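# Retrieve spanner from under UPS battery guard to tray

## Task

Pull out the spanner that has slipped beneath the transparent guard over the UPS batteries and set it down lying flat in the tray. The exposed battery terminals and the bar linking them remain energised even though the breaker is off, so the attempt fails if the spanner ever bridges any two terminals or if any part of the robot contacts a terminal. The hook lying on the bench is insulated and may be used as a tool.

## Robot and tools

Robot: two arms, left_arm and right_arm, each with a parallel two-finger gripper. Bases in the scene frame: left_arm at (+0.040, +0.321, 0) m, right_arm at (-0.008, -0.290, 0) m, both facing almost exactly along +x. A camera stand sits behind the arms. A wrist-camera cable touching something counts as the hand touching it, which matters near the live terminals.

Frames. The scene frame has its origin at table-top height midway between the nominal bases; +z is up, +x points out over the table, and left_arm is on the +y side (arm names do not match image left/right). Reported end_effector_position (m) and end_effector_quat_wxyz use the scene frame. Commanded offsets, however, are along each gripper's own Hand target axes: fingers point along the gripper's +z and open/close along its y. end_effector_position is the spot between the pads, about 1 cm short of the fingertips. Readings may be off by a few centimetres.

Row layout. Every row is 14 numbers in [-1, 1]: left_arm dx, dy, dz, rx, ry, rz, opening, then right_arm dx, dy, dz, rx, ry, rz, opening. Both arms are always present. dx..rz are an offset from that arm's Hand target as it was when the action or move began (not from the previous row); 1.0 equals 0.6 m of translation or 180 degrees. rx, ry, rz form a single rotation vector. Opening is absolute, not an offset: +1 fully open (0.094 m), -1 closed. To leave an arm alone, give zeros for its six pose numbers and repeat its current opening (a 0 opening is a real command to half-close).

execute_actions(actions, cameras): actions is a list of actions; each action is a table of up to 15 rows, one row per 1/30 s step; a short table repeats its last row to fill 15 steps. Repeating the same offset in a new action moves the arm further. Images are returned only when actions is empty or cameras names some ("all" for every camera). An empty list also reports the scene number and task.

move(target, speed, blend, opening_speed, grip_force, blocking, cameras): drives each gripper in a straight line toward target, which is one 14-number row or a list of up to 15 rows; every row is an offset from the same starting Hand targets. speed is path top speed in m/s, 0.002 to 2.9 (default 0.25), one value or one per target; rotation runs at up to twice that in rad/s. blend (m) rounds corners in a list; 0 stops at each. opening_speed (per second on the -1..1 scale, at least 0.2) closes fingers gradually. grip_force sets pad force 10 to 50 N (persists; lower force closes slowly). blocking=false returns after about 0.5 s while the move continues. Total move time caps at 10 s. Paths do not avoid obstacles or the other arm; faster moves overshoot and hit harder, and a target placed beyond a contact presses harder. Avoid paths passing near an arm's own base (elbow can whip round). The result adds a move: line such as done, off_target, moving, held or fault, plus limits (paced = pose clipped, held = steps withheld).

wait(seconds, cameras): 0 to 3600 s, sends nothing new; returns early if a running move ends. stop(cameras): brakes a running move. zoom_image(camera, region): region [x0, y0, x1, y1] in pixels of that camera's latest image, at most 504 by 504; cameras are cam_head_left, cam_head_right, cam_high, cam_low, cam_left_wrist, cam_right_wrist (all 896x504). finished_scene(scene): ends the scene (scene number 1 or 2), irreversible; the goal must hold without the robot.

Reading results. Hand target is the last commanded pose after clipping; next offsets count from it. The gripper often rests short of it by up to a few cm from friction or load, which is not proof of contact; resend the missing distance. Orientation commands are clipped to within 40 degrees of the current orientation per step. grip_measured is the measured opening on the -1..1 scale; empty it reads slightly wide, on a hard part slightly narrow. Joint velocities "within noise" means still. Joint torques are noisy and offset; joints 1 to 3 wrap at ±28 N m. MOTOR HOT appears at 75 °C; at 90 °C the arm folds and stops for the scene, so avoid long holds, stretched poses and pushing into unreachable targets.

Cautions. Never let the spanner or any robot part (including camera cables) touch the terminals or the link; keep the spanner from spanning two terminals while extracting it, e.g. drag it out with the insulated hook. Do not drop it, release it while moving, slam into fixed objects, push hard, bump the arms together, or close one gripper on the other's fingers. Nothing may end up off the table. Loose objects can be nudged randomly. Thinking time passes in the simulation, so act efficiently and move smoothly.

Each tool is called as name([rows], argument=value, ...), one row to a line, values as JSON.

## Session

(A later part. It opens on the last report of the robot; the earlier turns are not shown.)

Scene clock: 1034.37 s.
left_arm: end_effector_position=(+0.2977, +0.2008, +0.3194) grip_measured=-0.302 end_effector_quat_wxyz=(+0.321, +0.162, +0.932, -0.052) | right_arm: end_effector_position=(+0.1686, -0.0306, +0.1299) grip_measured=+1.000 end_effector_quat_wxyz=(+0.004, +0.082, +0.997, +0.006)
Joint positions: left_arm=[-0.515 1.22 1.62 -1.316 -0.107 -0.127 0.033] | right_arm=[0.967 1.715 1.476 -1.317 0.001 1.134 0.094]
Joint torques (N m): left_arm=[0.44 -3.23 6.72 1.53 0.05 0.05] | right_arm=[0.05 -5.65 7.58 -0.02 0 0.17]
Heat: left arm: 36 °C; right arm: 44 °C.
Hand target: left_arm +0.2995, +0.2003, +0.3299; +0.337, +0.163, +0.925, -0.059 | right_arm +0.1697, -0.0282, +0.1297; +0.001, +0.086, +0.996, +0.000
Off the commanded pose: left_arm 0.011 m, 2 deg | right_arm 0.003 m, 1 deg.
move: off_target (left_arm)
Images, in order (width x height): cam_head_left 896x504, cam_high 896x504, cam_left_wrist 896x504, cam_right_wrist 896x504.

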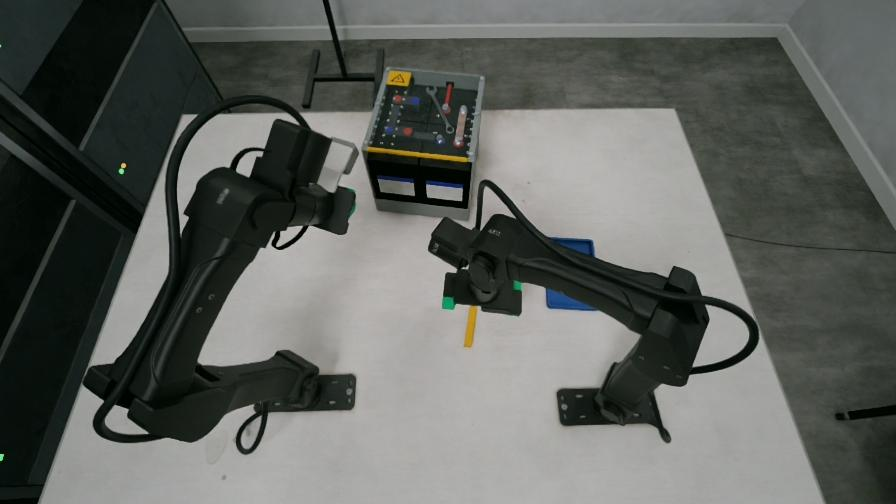

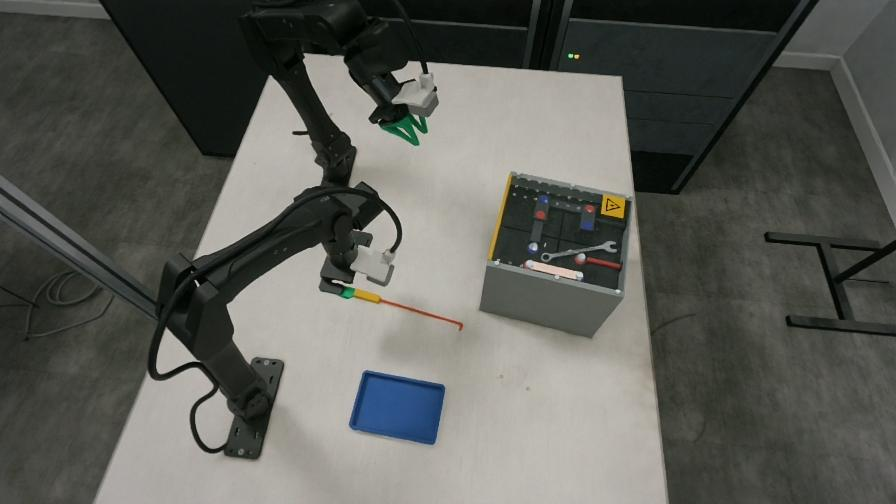

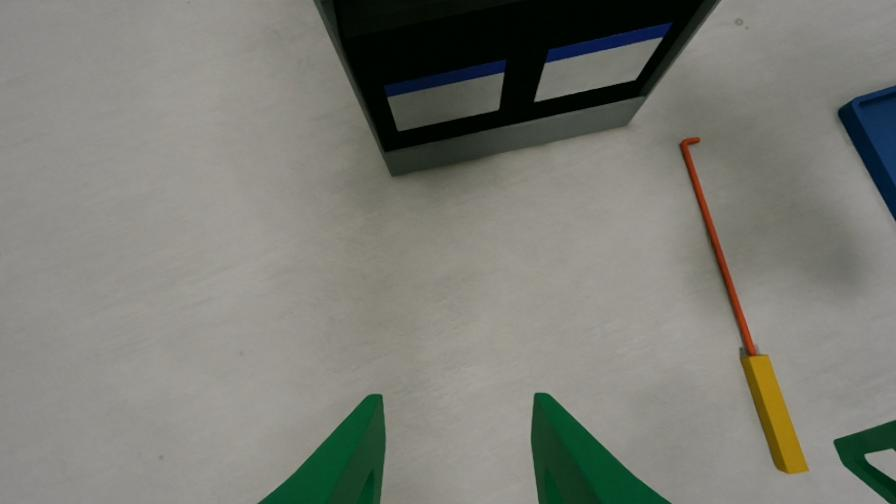

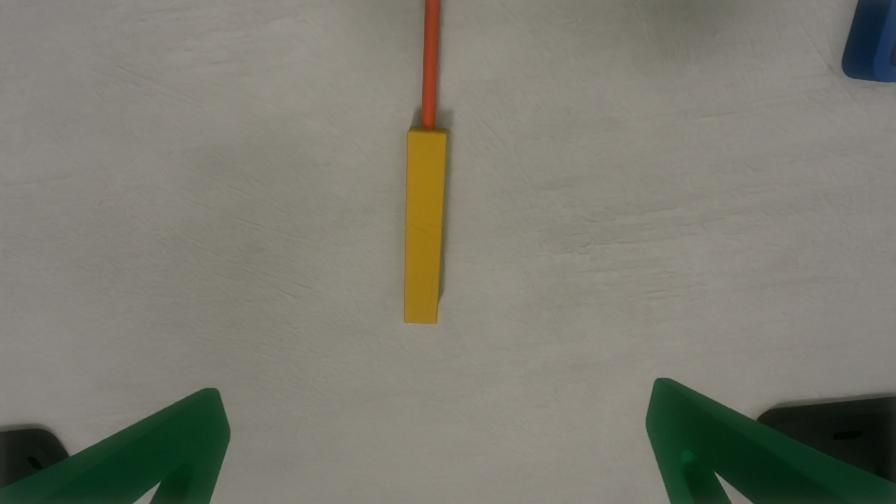

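move(target=[0, 0, 0, 0, 0, 0, -0.3, 0.0142, 0.0142, 0.1317, 0, 0, 0.0167, 1.0], speed=0.2, cameras=["cam_right_wrist", "cam_low"])

Scene clock: 1125.40 s.
left_arm: end_effector_position=(+0.2976, +0.2007, +0.3194) grip_measured=-0.302 end_effector_quat_wxyz=(+0.321, +0.163, +0.931, -0.053) | right_arm: end_effector_position=(+0.1637, -0.0194, +0.0580) grip_measured=+1.000 end_effector_quat_wxyz=(+0.002, +0.110, +0.994, +0.007)
Joint positions: left_arm=[-0.515 1.22 1.62 -1.316 -0.106 -0.126 0.033] | right_arm=[0.998 1.778 1.263 -1.041 -0.002 1.221 0.094]
Joint torques (N m): left_arm=[0.46 -3.25 6.72 1.53 0.06 0.04] | right_arm=[0.34 -6.3 5.22 0.27 0.03 0.11]
Heat: left arm: 34 °C; right arm: 40 °C.
Hand target: left_arm +0.2995, +0.2002, +0.3299; +0.337, +0.163, +0.925, -0.059 | right_arm +0.1629, -0.0183, +0.0507; +0.001, +0.112, +0.994, +0.000
Off the commanded pose: left_arm 0.011 m, 2 deg | right_arm 0.007 m, 1 deg.
move: done
Images, in order (width x height): cam_low 896x504, cam_right_wrist 896x504.

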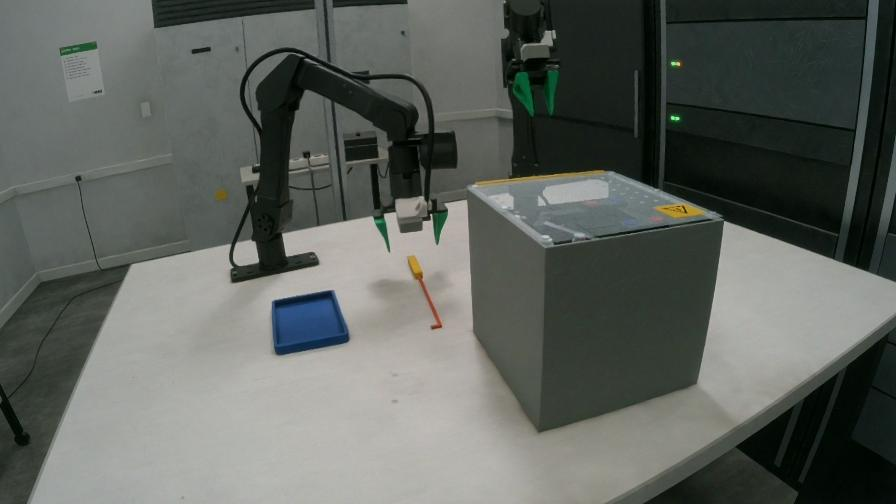

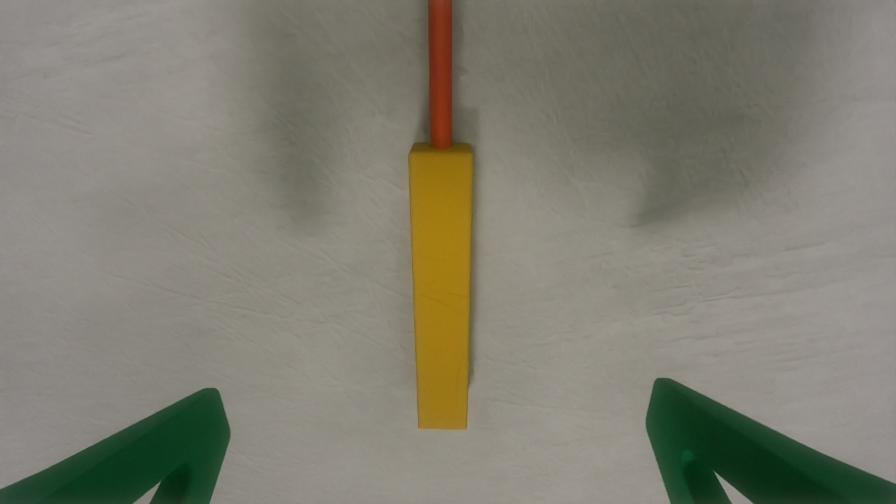

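move([
  [0, 0, 0, 0, 0, 0, -0.3, 0, 0, 0.075, 0, 0, 0, 1.0],
  [0, 0, 0, 0, 0, 0, -0.3, 0, 0, 0.075, 0, 0, 0, -1.0],
], speed=0.15, cameras=["cam_right_wrist", "cam_low"])

Scene clock: 1137.03 s.
left_arm: end_effector_position=(+0.2976, +0.2007, +0.3194) grip_measured=-0.302 end_effector_quat_wxyz=(+0.321, +0.163, +0.931, -0.053) | right_arm: end_effector_position=(+0.1640, -0.0189, +0.0128) grip_measured=-0.679 end_effector_quat_wxyz=(+0.002, +0.111, +0.994, +0.007)
Joint positions: left_arm=[-0.515 1.22 1.62 -1.316 -0.106 -0.126 0.033] | right_arm=[0.998 1.842 1.152 -0.867 -0.002 1.222 0.015]
Joint torques (N m): left_arm=[0.46 -3.23 6.72 1.52 0.06 0.04] | right_arm=[0.42 -6.72 4.83 0.22 0.02 0.14]
Heat: left arm: 35 °C; right arm: 40 °C.
Hand target: left_arm +0.2995, +0.2002, +0.3299; +0.337, +0.163, +0.925, -0.059 | right_arm +0.1629, -0.0183, +0.0057; +0.001, +0.112, +0.994, +0.000
Off the commanded pose: left_arm 0.011 m, 2 deg | right_arm 0.007 m, 1 deg.
move: done
Images, in order (width x height): cam_low 896x504, cam_right_wrist 896x504.

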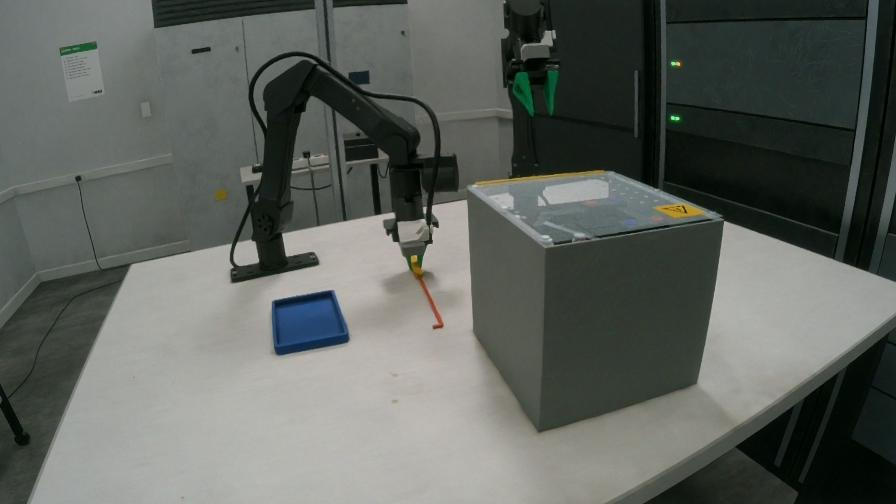

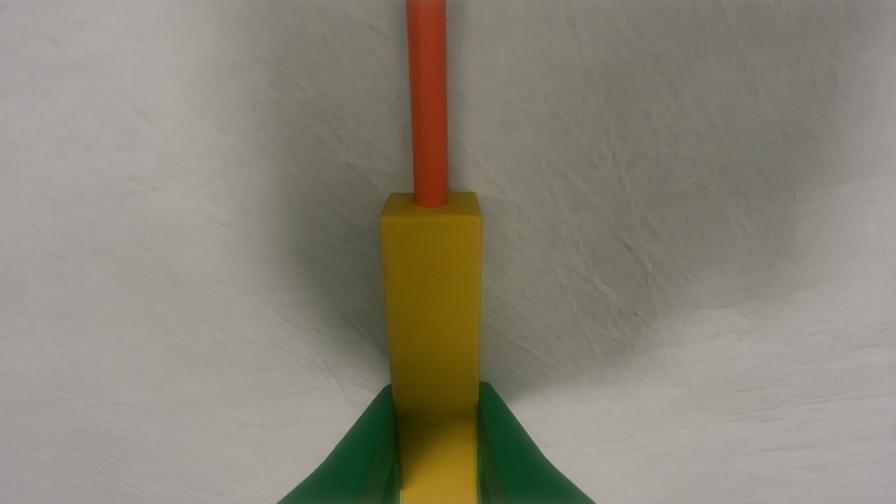

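zoom_image(camera="cam_low", region=[480, 0, 600, 130])

zoom_image(camera="cam_low", region=[455, 160, 735, 320])

Scaled by 3.877 from the camera's image (finer frame: 1280x720).

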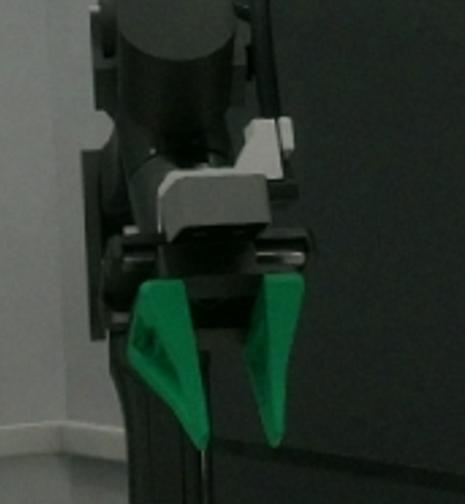

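Scaled by 1.800 from the camera's image (finer frame: 1280x720).

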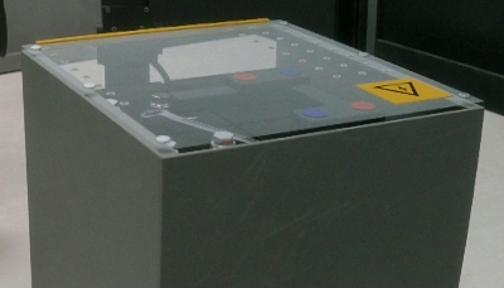

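move([
  [0, 0, 0, 0, 0, 0, -0.3, 0, 0, -0.1667, 0, 0, 0, -1.0],
  [0.0542, 0.0567, 0.3087, 0.1043, -0.2743, 0.0482, -0.3, 0.0050, 0.1531, -0.3488, -0.4998, 0.0151, -0.0142, -1.0],
], speed=0.25, blend=[0.03, 0], cameras=["all"])

Scene clock: 1591.37 s.
left_arm: end_effector_position=(+0.4004, +0.1983, +0.1697) grip_measured=-0.302 end_effector_quat_wxyz=(+0.663, +0.240, +0.666, -0.244) | right_arm: end_effector_position=(+0.1813, +0.0705, +0.2144) grip_measured=-0.680 end_effector_quat_wxyz=(+0.053, +0.065, +0.710, +0.699)
Joint positions: left_arm=[-0.041 1.555 0.314 1.239 0.665 -0.004 0.033] | right_arm=[0.846 1.409 0.479 0.911 -0.555 1.577 0.015]
Joint torques (N m): left_arm=[0.44 -3.77 3.44 2.04 0.1 0] | right_arm=[0.46 -3.54 5.22 1.99 0.05 -0.08]
Heat: left arm: 39 °C; right arm: 36 °C.
Hand target: left_arm +0.3997, +0.2000, +0.1672; +0.664, +0.241, +0.665, -0.242 | right_arm +0.1803, +0.0719, +0.2150; +0.059, +0.059, +0.704, +0.705
Off the commanded pose: left_arm 0.003 m, 0 deg | right_arm 0.002 m, 1 deg.
move: done

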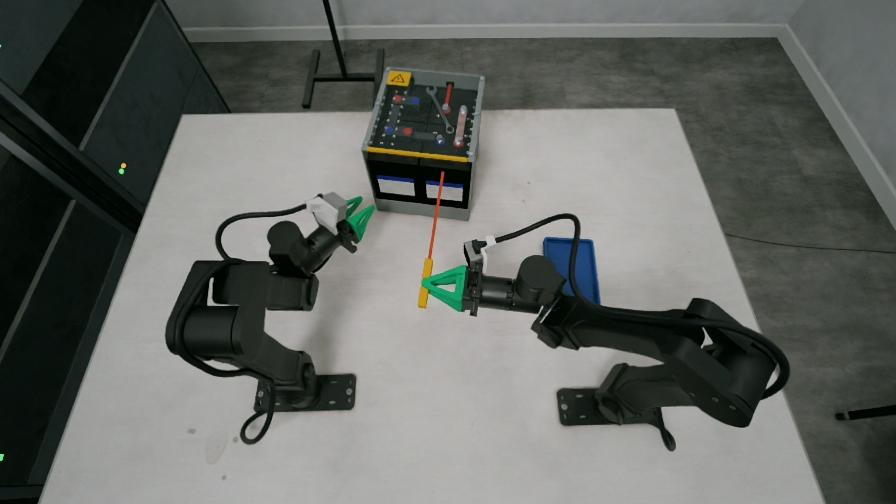

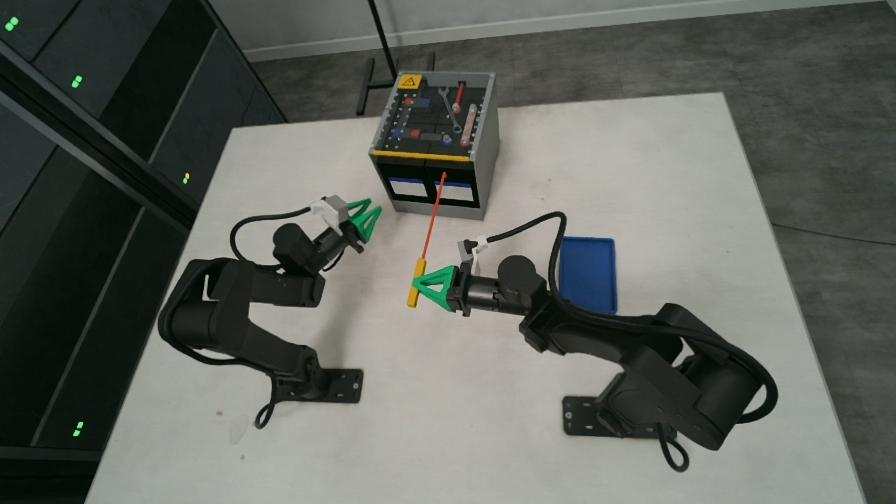

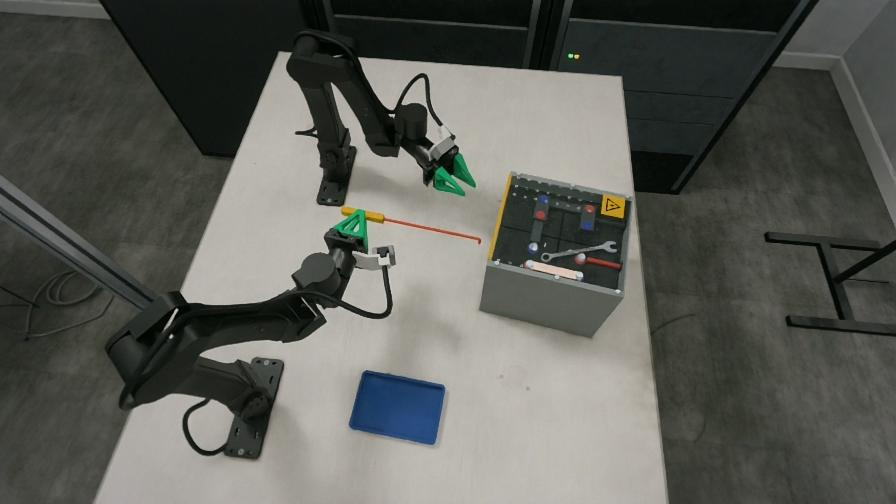

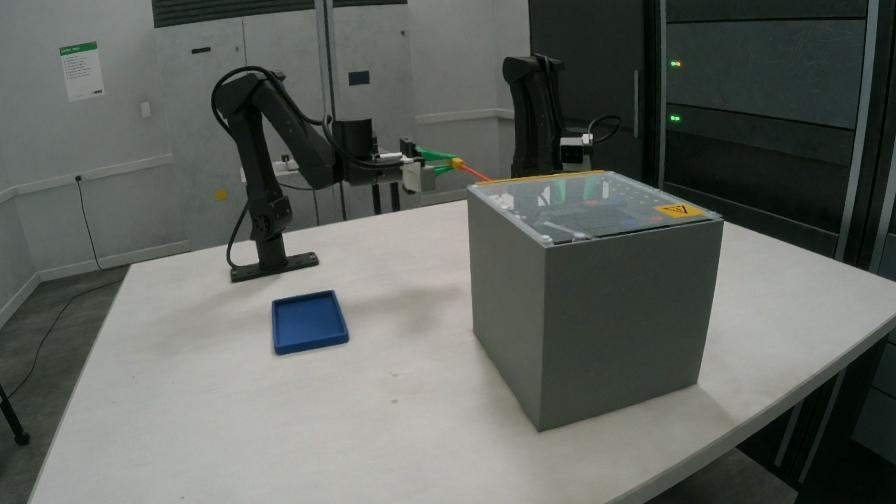

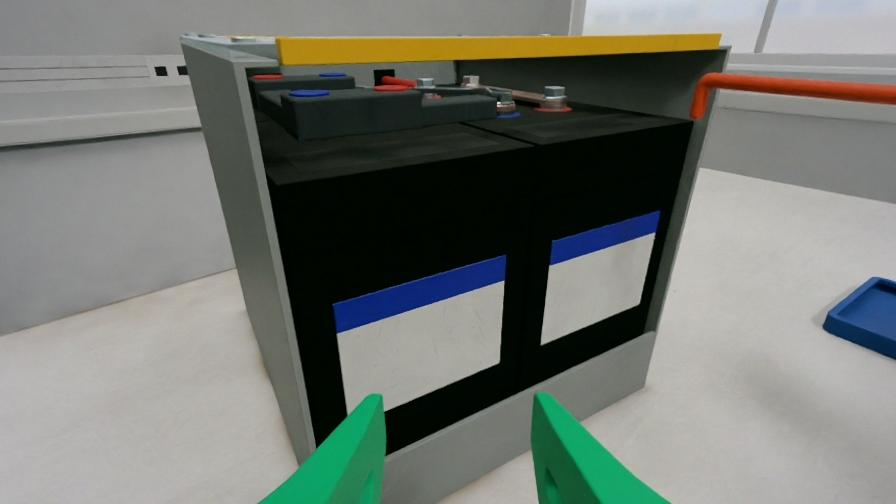

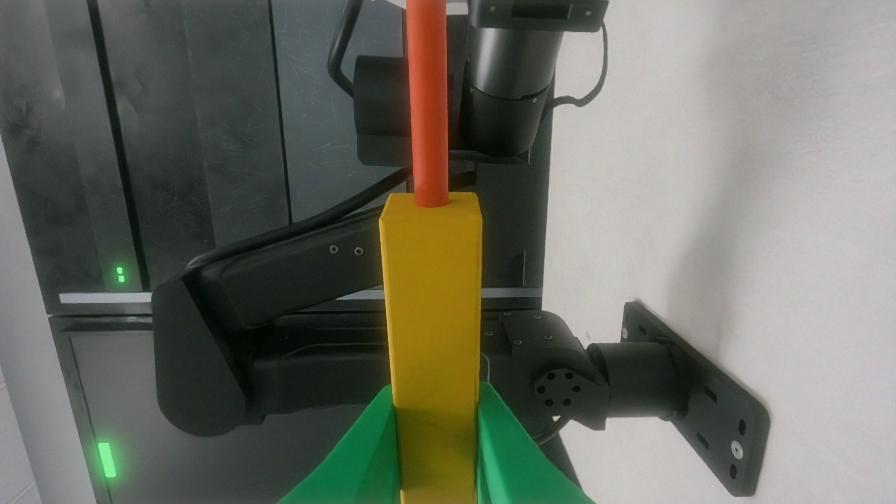

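zoom_image(camera="cam_left_wrist", region=[240, 20, 740, 150])

zoom_image(camera="cam_left_wrist", region=[360, 50, 620, 150])

zoom_image(camera="cam_high", region=[440, 160, 640, 300])

zoom_image(camera="cam_head_left", region=[400, 60, 500, 230])

Scaled by 1.008 from the camera's image (finer frame: 1280x720).

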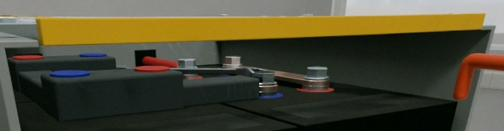

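Scaled by 1.938 from the camera's image (finer frame: 1280x720).

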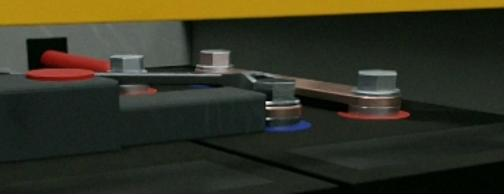

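Scaled by 2.520 from the camera's image (finer frame: 1280x720).

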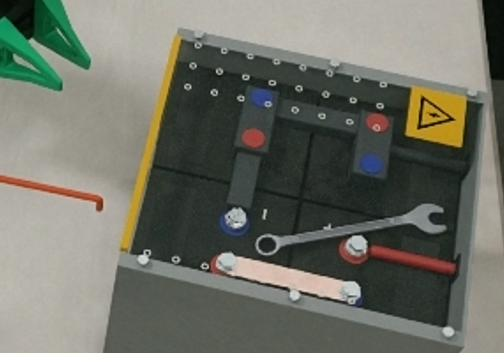

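Scaled by 2.965 from the camera's image (finer frame: 1280x720).

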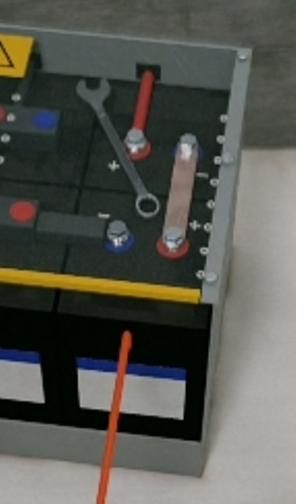

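zoom_image(camera="cam_left_wrist", region=[440, 70, 590, 130])

zoom_image(camera="cam_left_wrist", region=[640, 20, 896, 150])

Scaled by 3.360 from the camera's image (finer frame: 1280x720).

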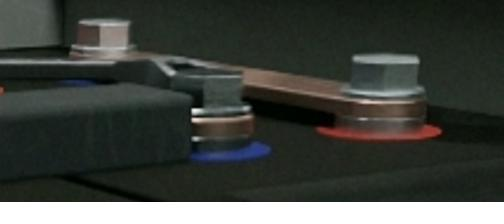

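Scaled by 1.969 from the camera's image (finer frame: 1280x720).

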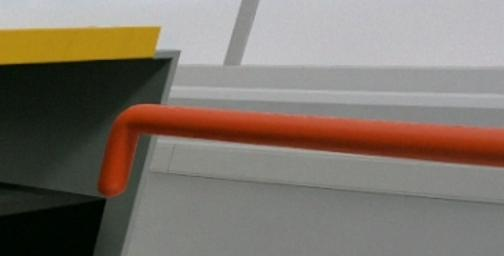

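move(target=[0, 0, 0, 0, 0, 0, -0.3, -0.1331, 0, 0.0070, 0, 0, 0, -1.0], speed=0.12, cameras=["cam_left_wrist", "cam_high", "cam_head_left"])

zoom_image(camera="cam_left_wrist", region=[430, 20, 760, 150])

zoom_image(camera="cam_high", region=[480, 200, 640, 310])

zoom_image(camera="cam_head_left", region=[410, 70, 490, 180])

Scene clock: 1723.63 s.
left_arm: end_effector_position=(+0.4004, +0.1983, +0.1700) grip_measured=-0.302 end_effector_quat_wxyz=(+0.663, +0.240, +0.665, -0.244) | right_arm: end_effector_position=(+0.2148, +0.0636, +0.1992) grip_measured=-0.680 end_effector_quat_wxyz=(-0.014, +0.029, +0.721, +0.692)
Joint positions: left_arm=[-0.041 1.555 0.314 1.24 0.665 -0.005 0.033] | right_arm=[0.662 1.587 0.601 0.919 -0.887 1.58 0.015]
Joint torques (N m): left_arm=[0.46 -3.74 3.43 2.04 0.1 0] | right_arm=[-3.49 -4.55 9.09 1.82 0.99 -0.07]
Heat: left arm: 42 °C; right arm: 42 °C.
Hand target: left_arm +0.3997, +0.2000, +0.1672; +0.664, +0.241, +0.665, -0.242 | right_arm +0.2598, +0.0627, +0.2149; +0.059, +0.059, +0.704, +0.705
Off the commanded pose: left_arm 0.003 m, 0 deg | right_arm 0.048 m, 9 deg.
move: off_target (right_arm)
Images, in order (width x height): cam_head_left 896x504, cam_high 896x504, cam_left_wrist 896x504.

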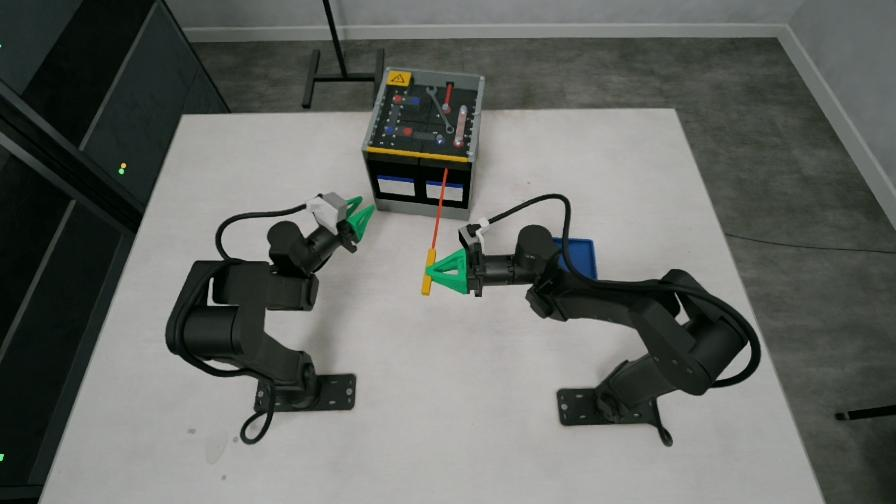

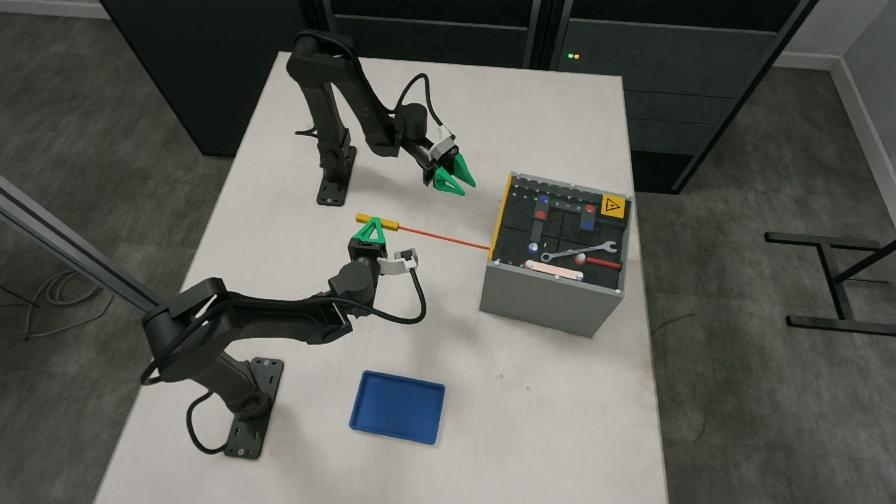

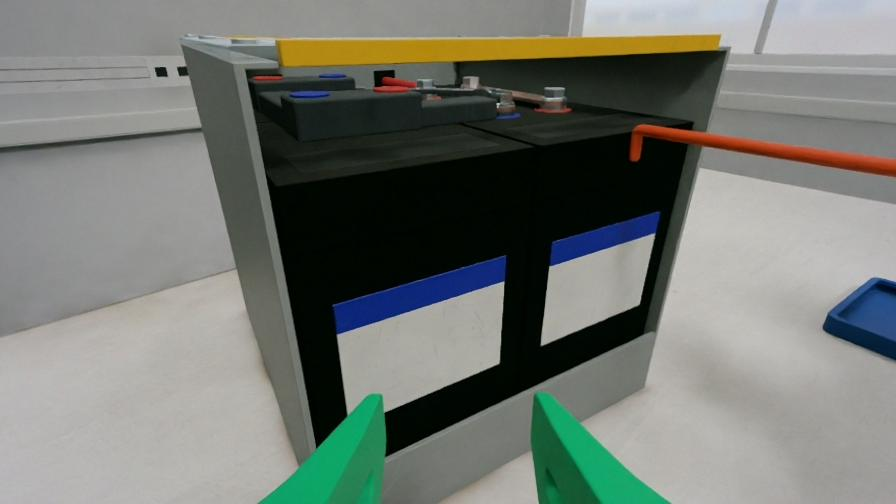

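Scaled by 1.527 from the camera's image (finer frame: 1280x720).

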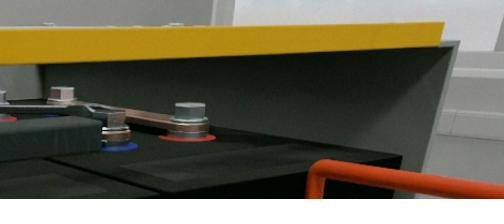

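Scaled by 3.150 from the camera's image (finer frame: 1280x720).

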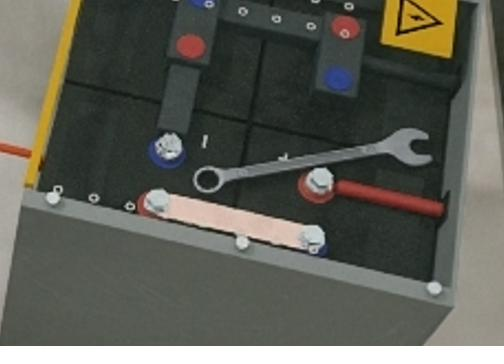

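Scaled by 4.582 from the camera's image (finer frame: 1280x720).

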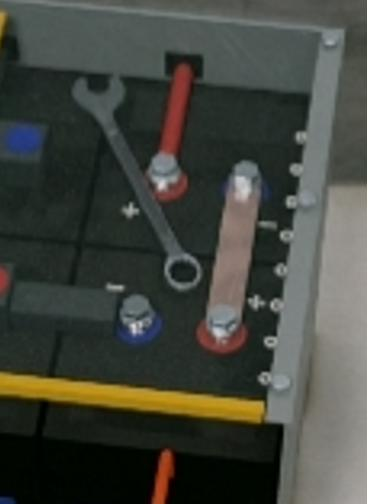

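move(target=[0, 0, 0, 0, 0, 0, -0.3, 0.1331, 0, -0.0070, 0, 0, 0, -1.0], speed=0.1, cameras=["cam_left_wrist", "cam_high", "cam_head_left", "cam_right_wrist"])

zoom_image(camera="cam_left_wrist", region=[560, 20, 896, 200])

Scene clock: 1737.67 s.
left_arm: end_effector_position=(+0.4004, +0.1983, +0.1700) grip_measured=-0.302 end_effector_quat_wxyz=(+0.663, +0.240, +0.665, -0.244) | right_arm: end_effector_position=(+0.1830, +0.0741, +0.1979) grip_measured=-0.680 end_effector_quat_wxyz=(+0.041, +0.073, +0.720, +0.689)
Joint positions: left_arm=[-0.041 1.555 0.314 1.24 0.665 -0.005 0.033] | right_arm=[0.847 1.459 0.478 0.925 -0.559 1.583 0.015]
Joint torques (N m): left_arm=[0.46 -3.75 3.43 2.05 0.1 0.01] | right_arm=[0.62 -8.08 4.96 1.92 0.08 -0.12]
Heat: left arm: 43 °C; right arm: 40 °C.
Hand target: left_arm +0.3997, +0.2000, +0.1672; +0.664, +0.241, +0.665, -0.242 | right_arm +0.1802, +0.0719, +0.2150; +0.059, +0.059, +0.704, +0.705
Off the commanded pose: left_arm 0.003 m, 0 deg | right_arm 0.017 m, 4 deg.
move: off_target (right_arm)
Images, in order (width x height): cam_head_left 896x504, cam_high 896x504, cam_left_wrist 896x504, cam_right_wrist 896x504.

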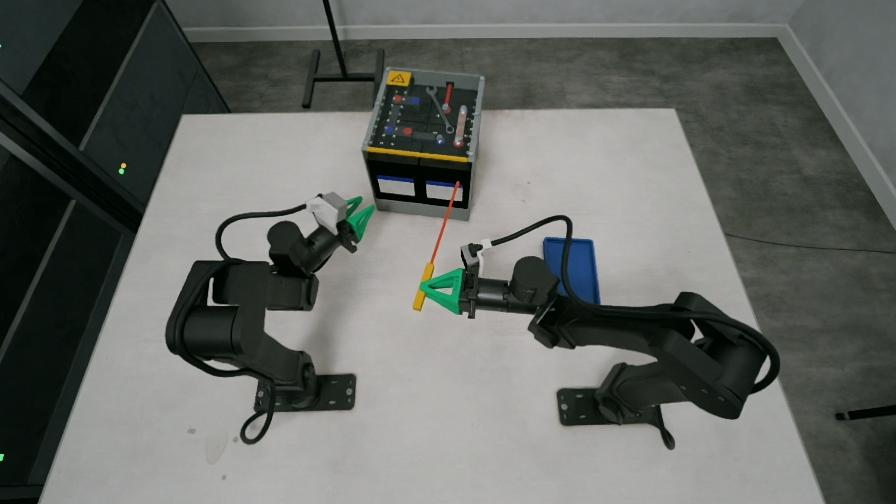

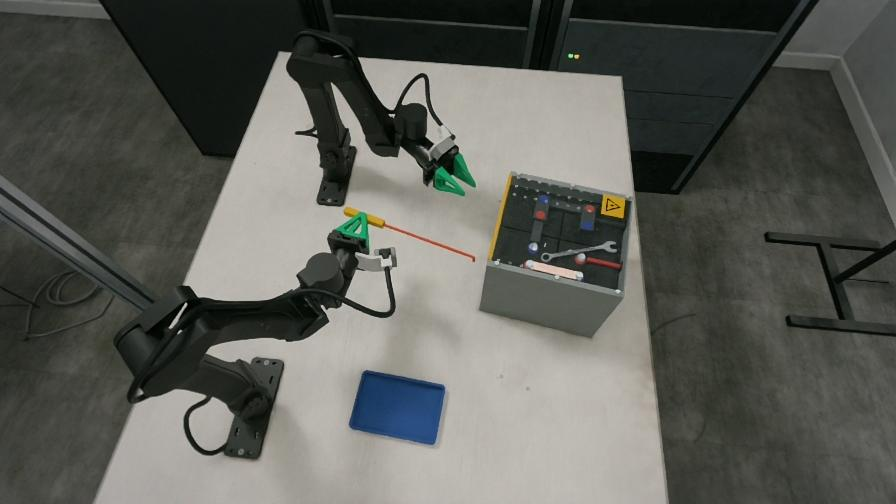

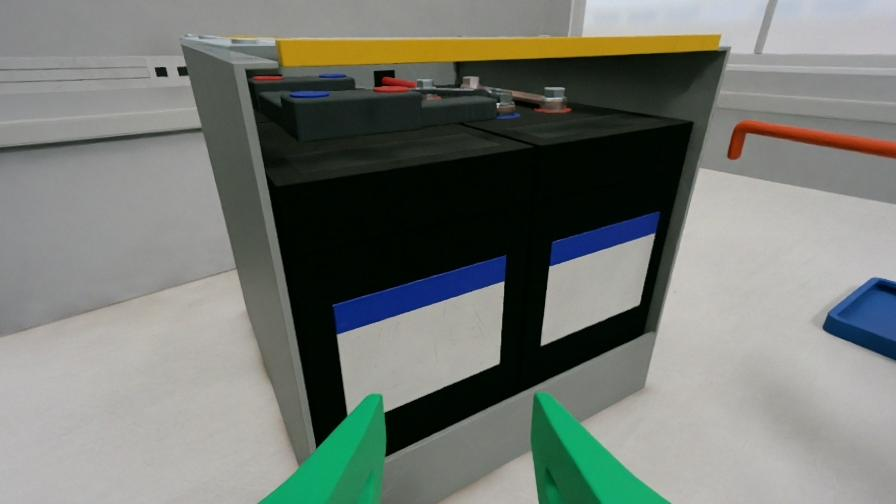

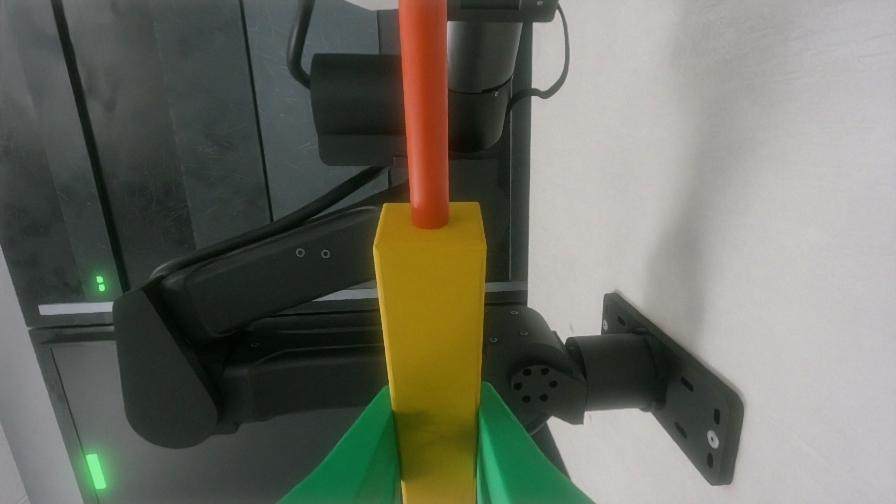

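Scaled by 1.500 from the camera's image (finer frame: 1280x720).

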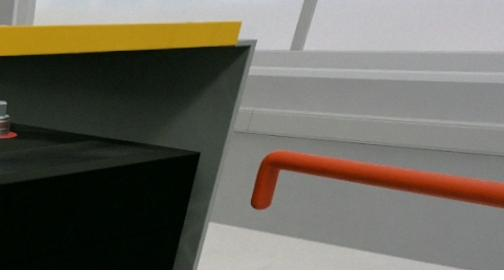

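move(target=[0, 0, 0, 0, 0, 0, -0.3, 0, 0.0283, 0, 0, 0.0444, 0, -1.0], speed=0.1, cameras=["cam_left_wrist", "cam_head_left", "cam_right_wrist"])

zoom_image(camera="cam_left_wrist", region=[560, 20, 896, 200])

zoom_image(camera="cam_head_left", region=[400, 60, 500, 230])

Scene clock: 1813.20 s.
left_arm: end_effector_position=(+0.4004, +0.1983, +0.1700) grip_measured=-0.302 end_effector_quat_wxyz=(+0.663, +0.240, +0.665, -0.244) | right_arm: end_effector_position=(+0.1771, +0.0713, +0.2081) grip_measured=-0.680 end_effector_quat_wxyz=(-0.011, +0.029, +0.723, +0.690)
Joint positions: left_arm=[-0.041 1.555 0.314 1.24 0.665 -0.005 0.033] | right_arm=[0.78 1.459 0.532 0.863 -0.763 1.583 0.015]
Joint torques (N m): left_arm=[0.43 -3.74 3.44 2.04 0.1 0] | right_arm=[-0.49 -7.97 7.79 1.57 -0.08 -0.09]
Heat: left arm: 44 °C; right arm: 41 °C.
Hand target: left_arm +0.3997, +0.2000, +0.1672; +0.664, +0.241, +0.665, -0.242 | right_arm +0.1802, +0.0719, +0.2321; +0.009, +0.010, +0.707, +0.707
Off the commanded pose: left_arm 0.003 m, 0 deg | right_arm 0.024 m, 4 deg.
move: off_target (right_arm)
Images, in order (width x height): cam_head_left 896x504, cam_left_wrist 896x504, cam_right_wrist 896x504.

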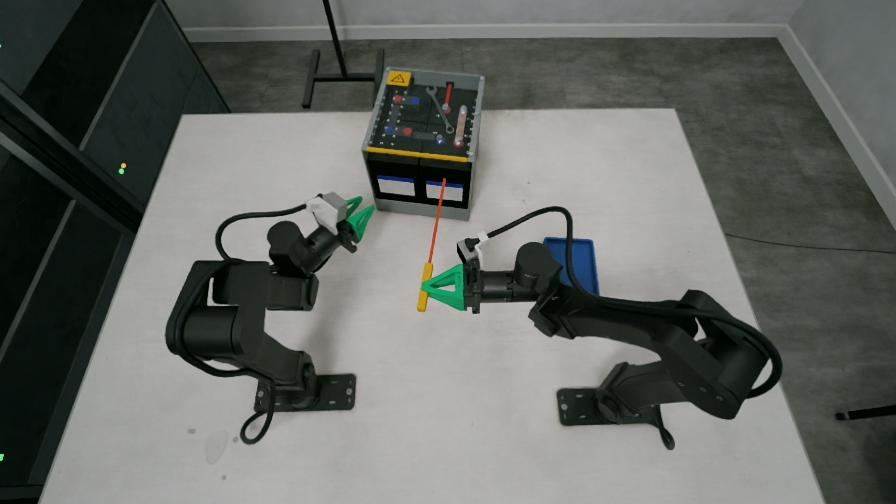

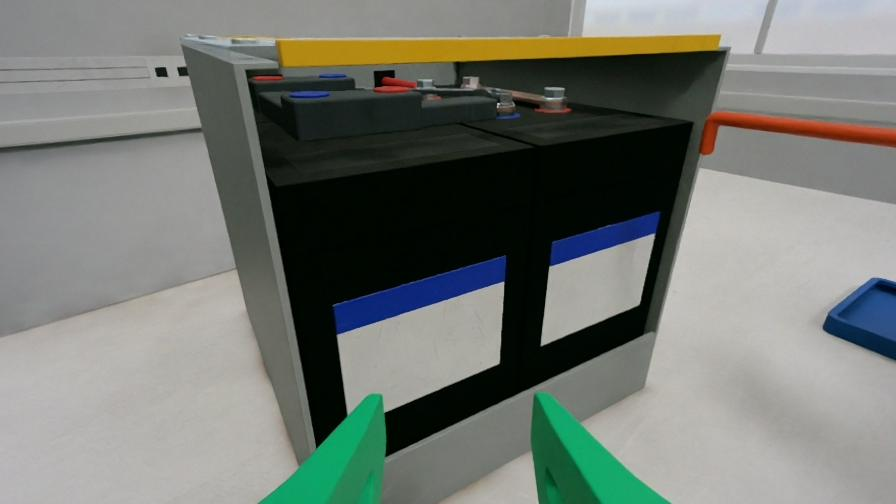

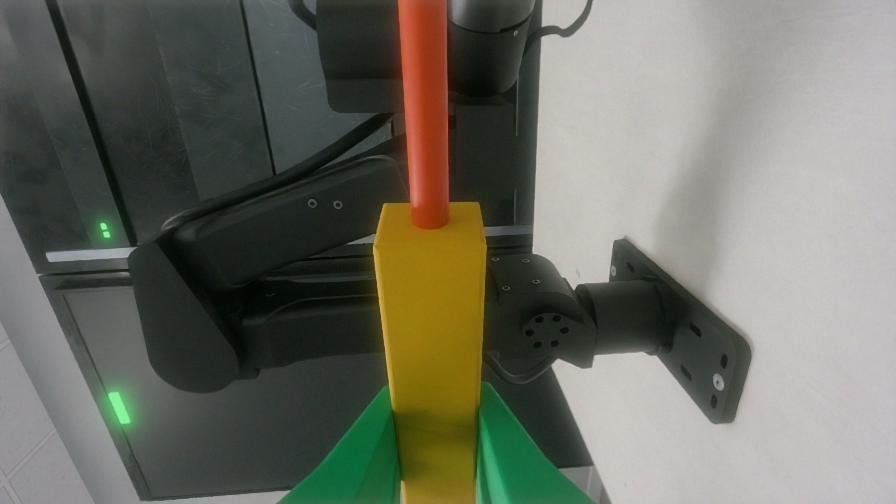

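Scaled by 1.500 from the camera's image (finer frame: 1280x720).

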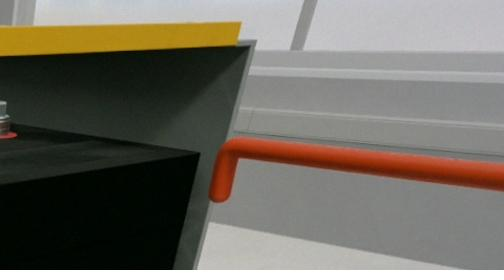

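Scaled by 2.965 from the camera's image (finer frame: 1280x720).

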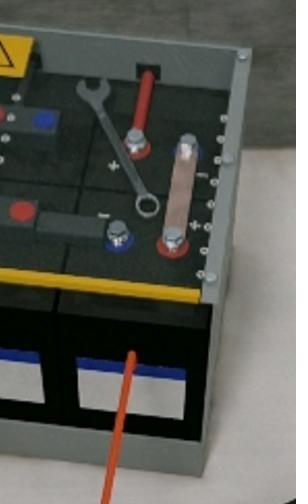

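move(target=[0,0,0,0,0,0,-0.3,0,0.013,0,0,0,-0.018,-1], speed=0.1, cameras=["cam_left_wrist","cam_head_left"])

Scene clock: 1888.50 s.
left_arm: end_effector_position=(+0.4004, +0.1983, +0.1700) grip_measured=-0.302 end_effector_quat_wxyz=(+0.663, +0.240, +0.665, -0.244) | right_arm: end_effector_position=(+0.1775, +0.0718, +0.2137) grip_measured=-0.680 end_effector_quat_wxyz=(+0.003, +0.015, +0.724, +0.689)
Joint positions: left_arm=[-0.041 1.555 0.314 1.24 0.665 -0.005 0.033] | right_arm=[0.78 1.441 0.55 0.822 -0.764 1.539 0.015]
Joint torques (N m): left_arm=[0.43 -3.74 3.43 2.03 0.1 0] | right_arm=[-0.49 -8.27 8.03 1.54 -0.09 -0.3]
Heat: left arm: 45 °C; right arm: 42 °C.
Hand target: left_arm +0.3997, +0.2000, +0.1672; +0.664, +0.241, +0.665, -0.242 | right_arm +0.1801, +0.0719, +0.2399; +0.029, -0.010, +0.707, +0.707
Off the commanded pose: left_arm 0.003 m, 0 deg | right_arm 0.026 m, 5 deg.
move: off_target (right_arm)
Images, in order (width x height): cam_head_left 896x504, cam_left_wrist 896x504.

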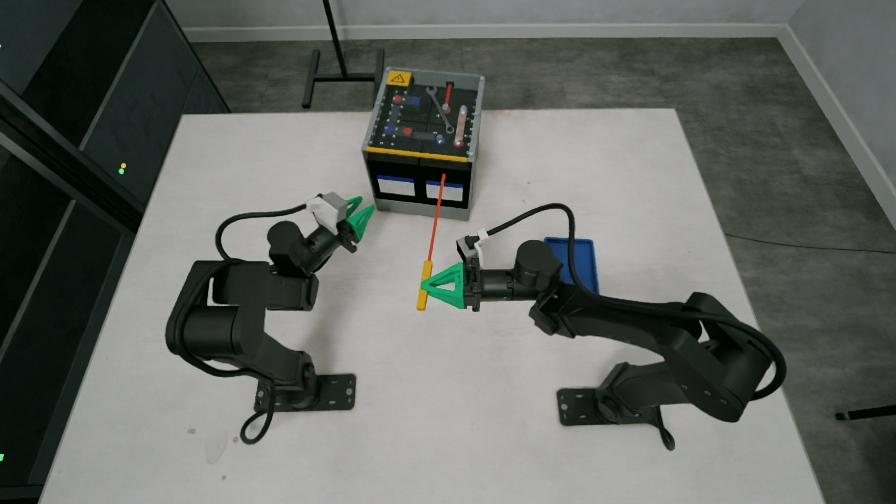

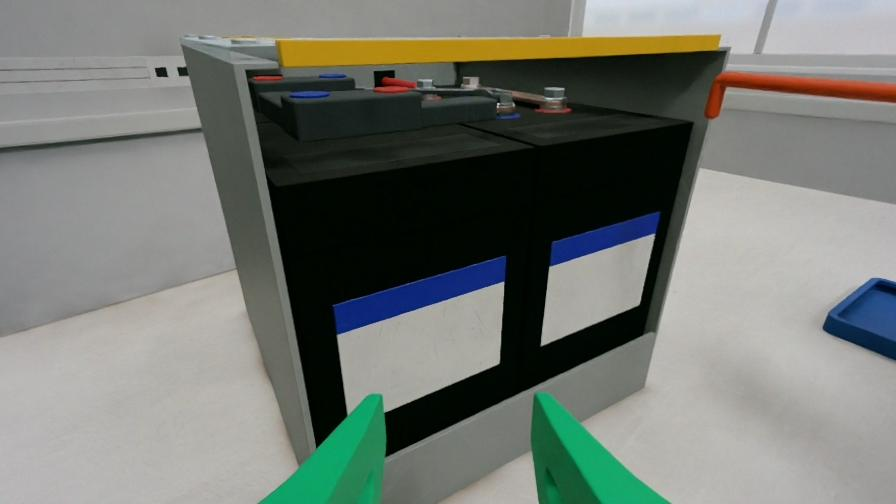

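move(target=[0,0,0,0,0,0,-0.3,-0.0498,0.0073,-0.0047,0,0,0,-1], speed=0.1, cameras=["cam_left_wrist"])

Scene clock: 1914.27 s.
left_arm: end_effector_position=(+0.4004, +0.1983, +0.1700) grip_measured=-0.302 end_effector_quat_wxyz=(+0.663, +0.240, +0.665, -0.244) | right_arm: end_effector_position=(+0.2049, +0.0650, +0.2384) grip_measured=-0.680 end_effector_quat_wxyz=(+0.016, +0.004, +0.712, +0.702)
Joint positions: left_arm=[-0.041 1.555 0.314 1.24 0.665 -0.005 0.033] | right_arm=[0.692 1.459 0.636 0.802 -0.847 1.537 0.015]
Joint torques (N m): left_arm=[0.44 -3.74 3.43 2.04 0.1 0] | right_arm=[-0.35 -4.33 8.25 1.52 -0.06 -0.25]
Heat: left arm: 45 °C; right arm: 42 °C.
Hand target: left_arm +0.3997, +0.2000, +0.1672; +0.664, +0.241, +0.665, -0.242 | right_arm +0.2097, +0.0683, +0.2458; +0.029, -0.010, +0.707, +0.707
Off the commanded pose: left_arm 0.003 m, 0 deg | right_arm 0.009 m, 2 deg.
move: done

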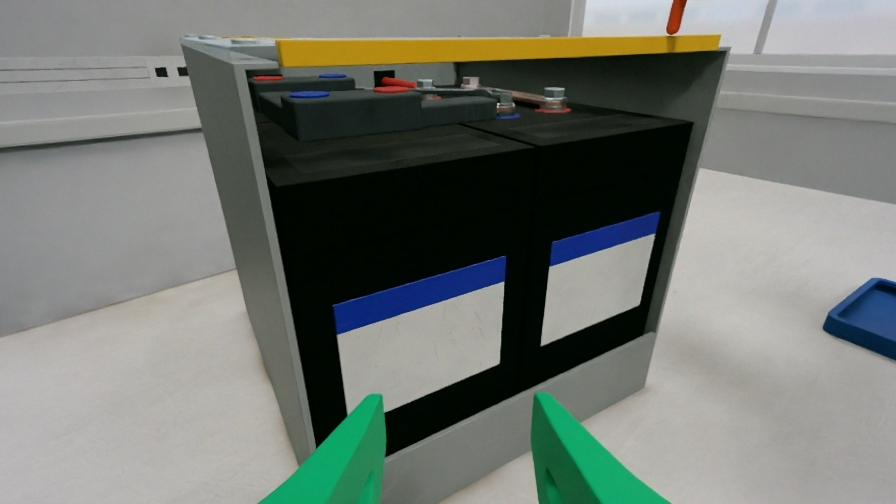

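move(target=[0,0,0,0,0,0,-0.3,0,-0.045,0,0,0,0.004,-1], speed=0.1, cameras=["cam_left_wrist"])

Scene clock: 1932.97 s.
left_arm: end_effector_position=(+0.4004, +0.1983, +0.1700) grip_measured=-0.302 end_effector_quat_wxyz=(+0.663, +0.240, +0.665, -0.244) | right_arm: end_effector_position=(+0.2094, +0.0692, +0.2267) grip_measured=-0.680 end_effector_quat_wxyz=(+0.030, -0.012, +0.704, +0.709)
Joint positions: left_arm=[-0.041 1.555 0.314 1.24 0.665 -0.005 0.033] | right_arm=[0.692 1.536 0.62 0.928 -0.85 1.52 0.015]
Joint torques (N m): left_arm=[0.44 -3.74 3.44 2.04 0.1 0] | right_arm=[-0.61 -4.31 4.88 1.63 -0.06 0.08]
Heat: left arm: 46 °C; right arm: 42 °C.
Hand target: left_arm +0.3997, +0.2000, +0.1672; +0.664, +0.241, +0.665, -0.242 | right_arm +0.2112, +0.0682, +0.2190; +0.025, -0.006, +0.707, +0.707
Off the commanded pose: left_arm 0.003 m, 0 deg | right_arm 0.008 m, 1 deg.
move: done

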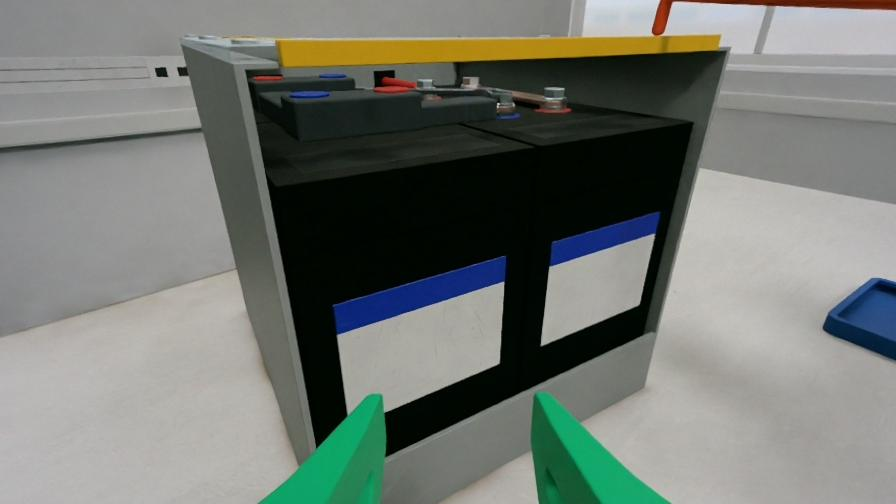

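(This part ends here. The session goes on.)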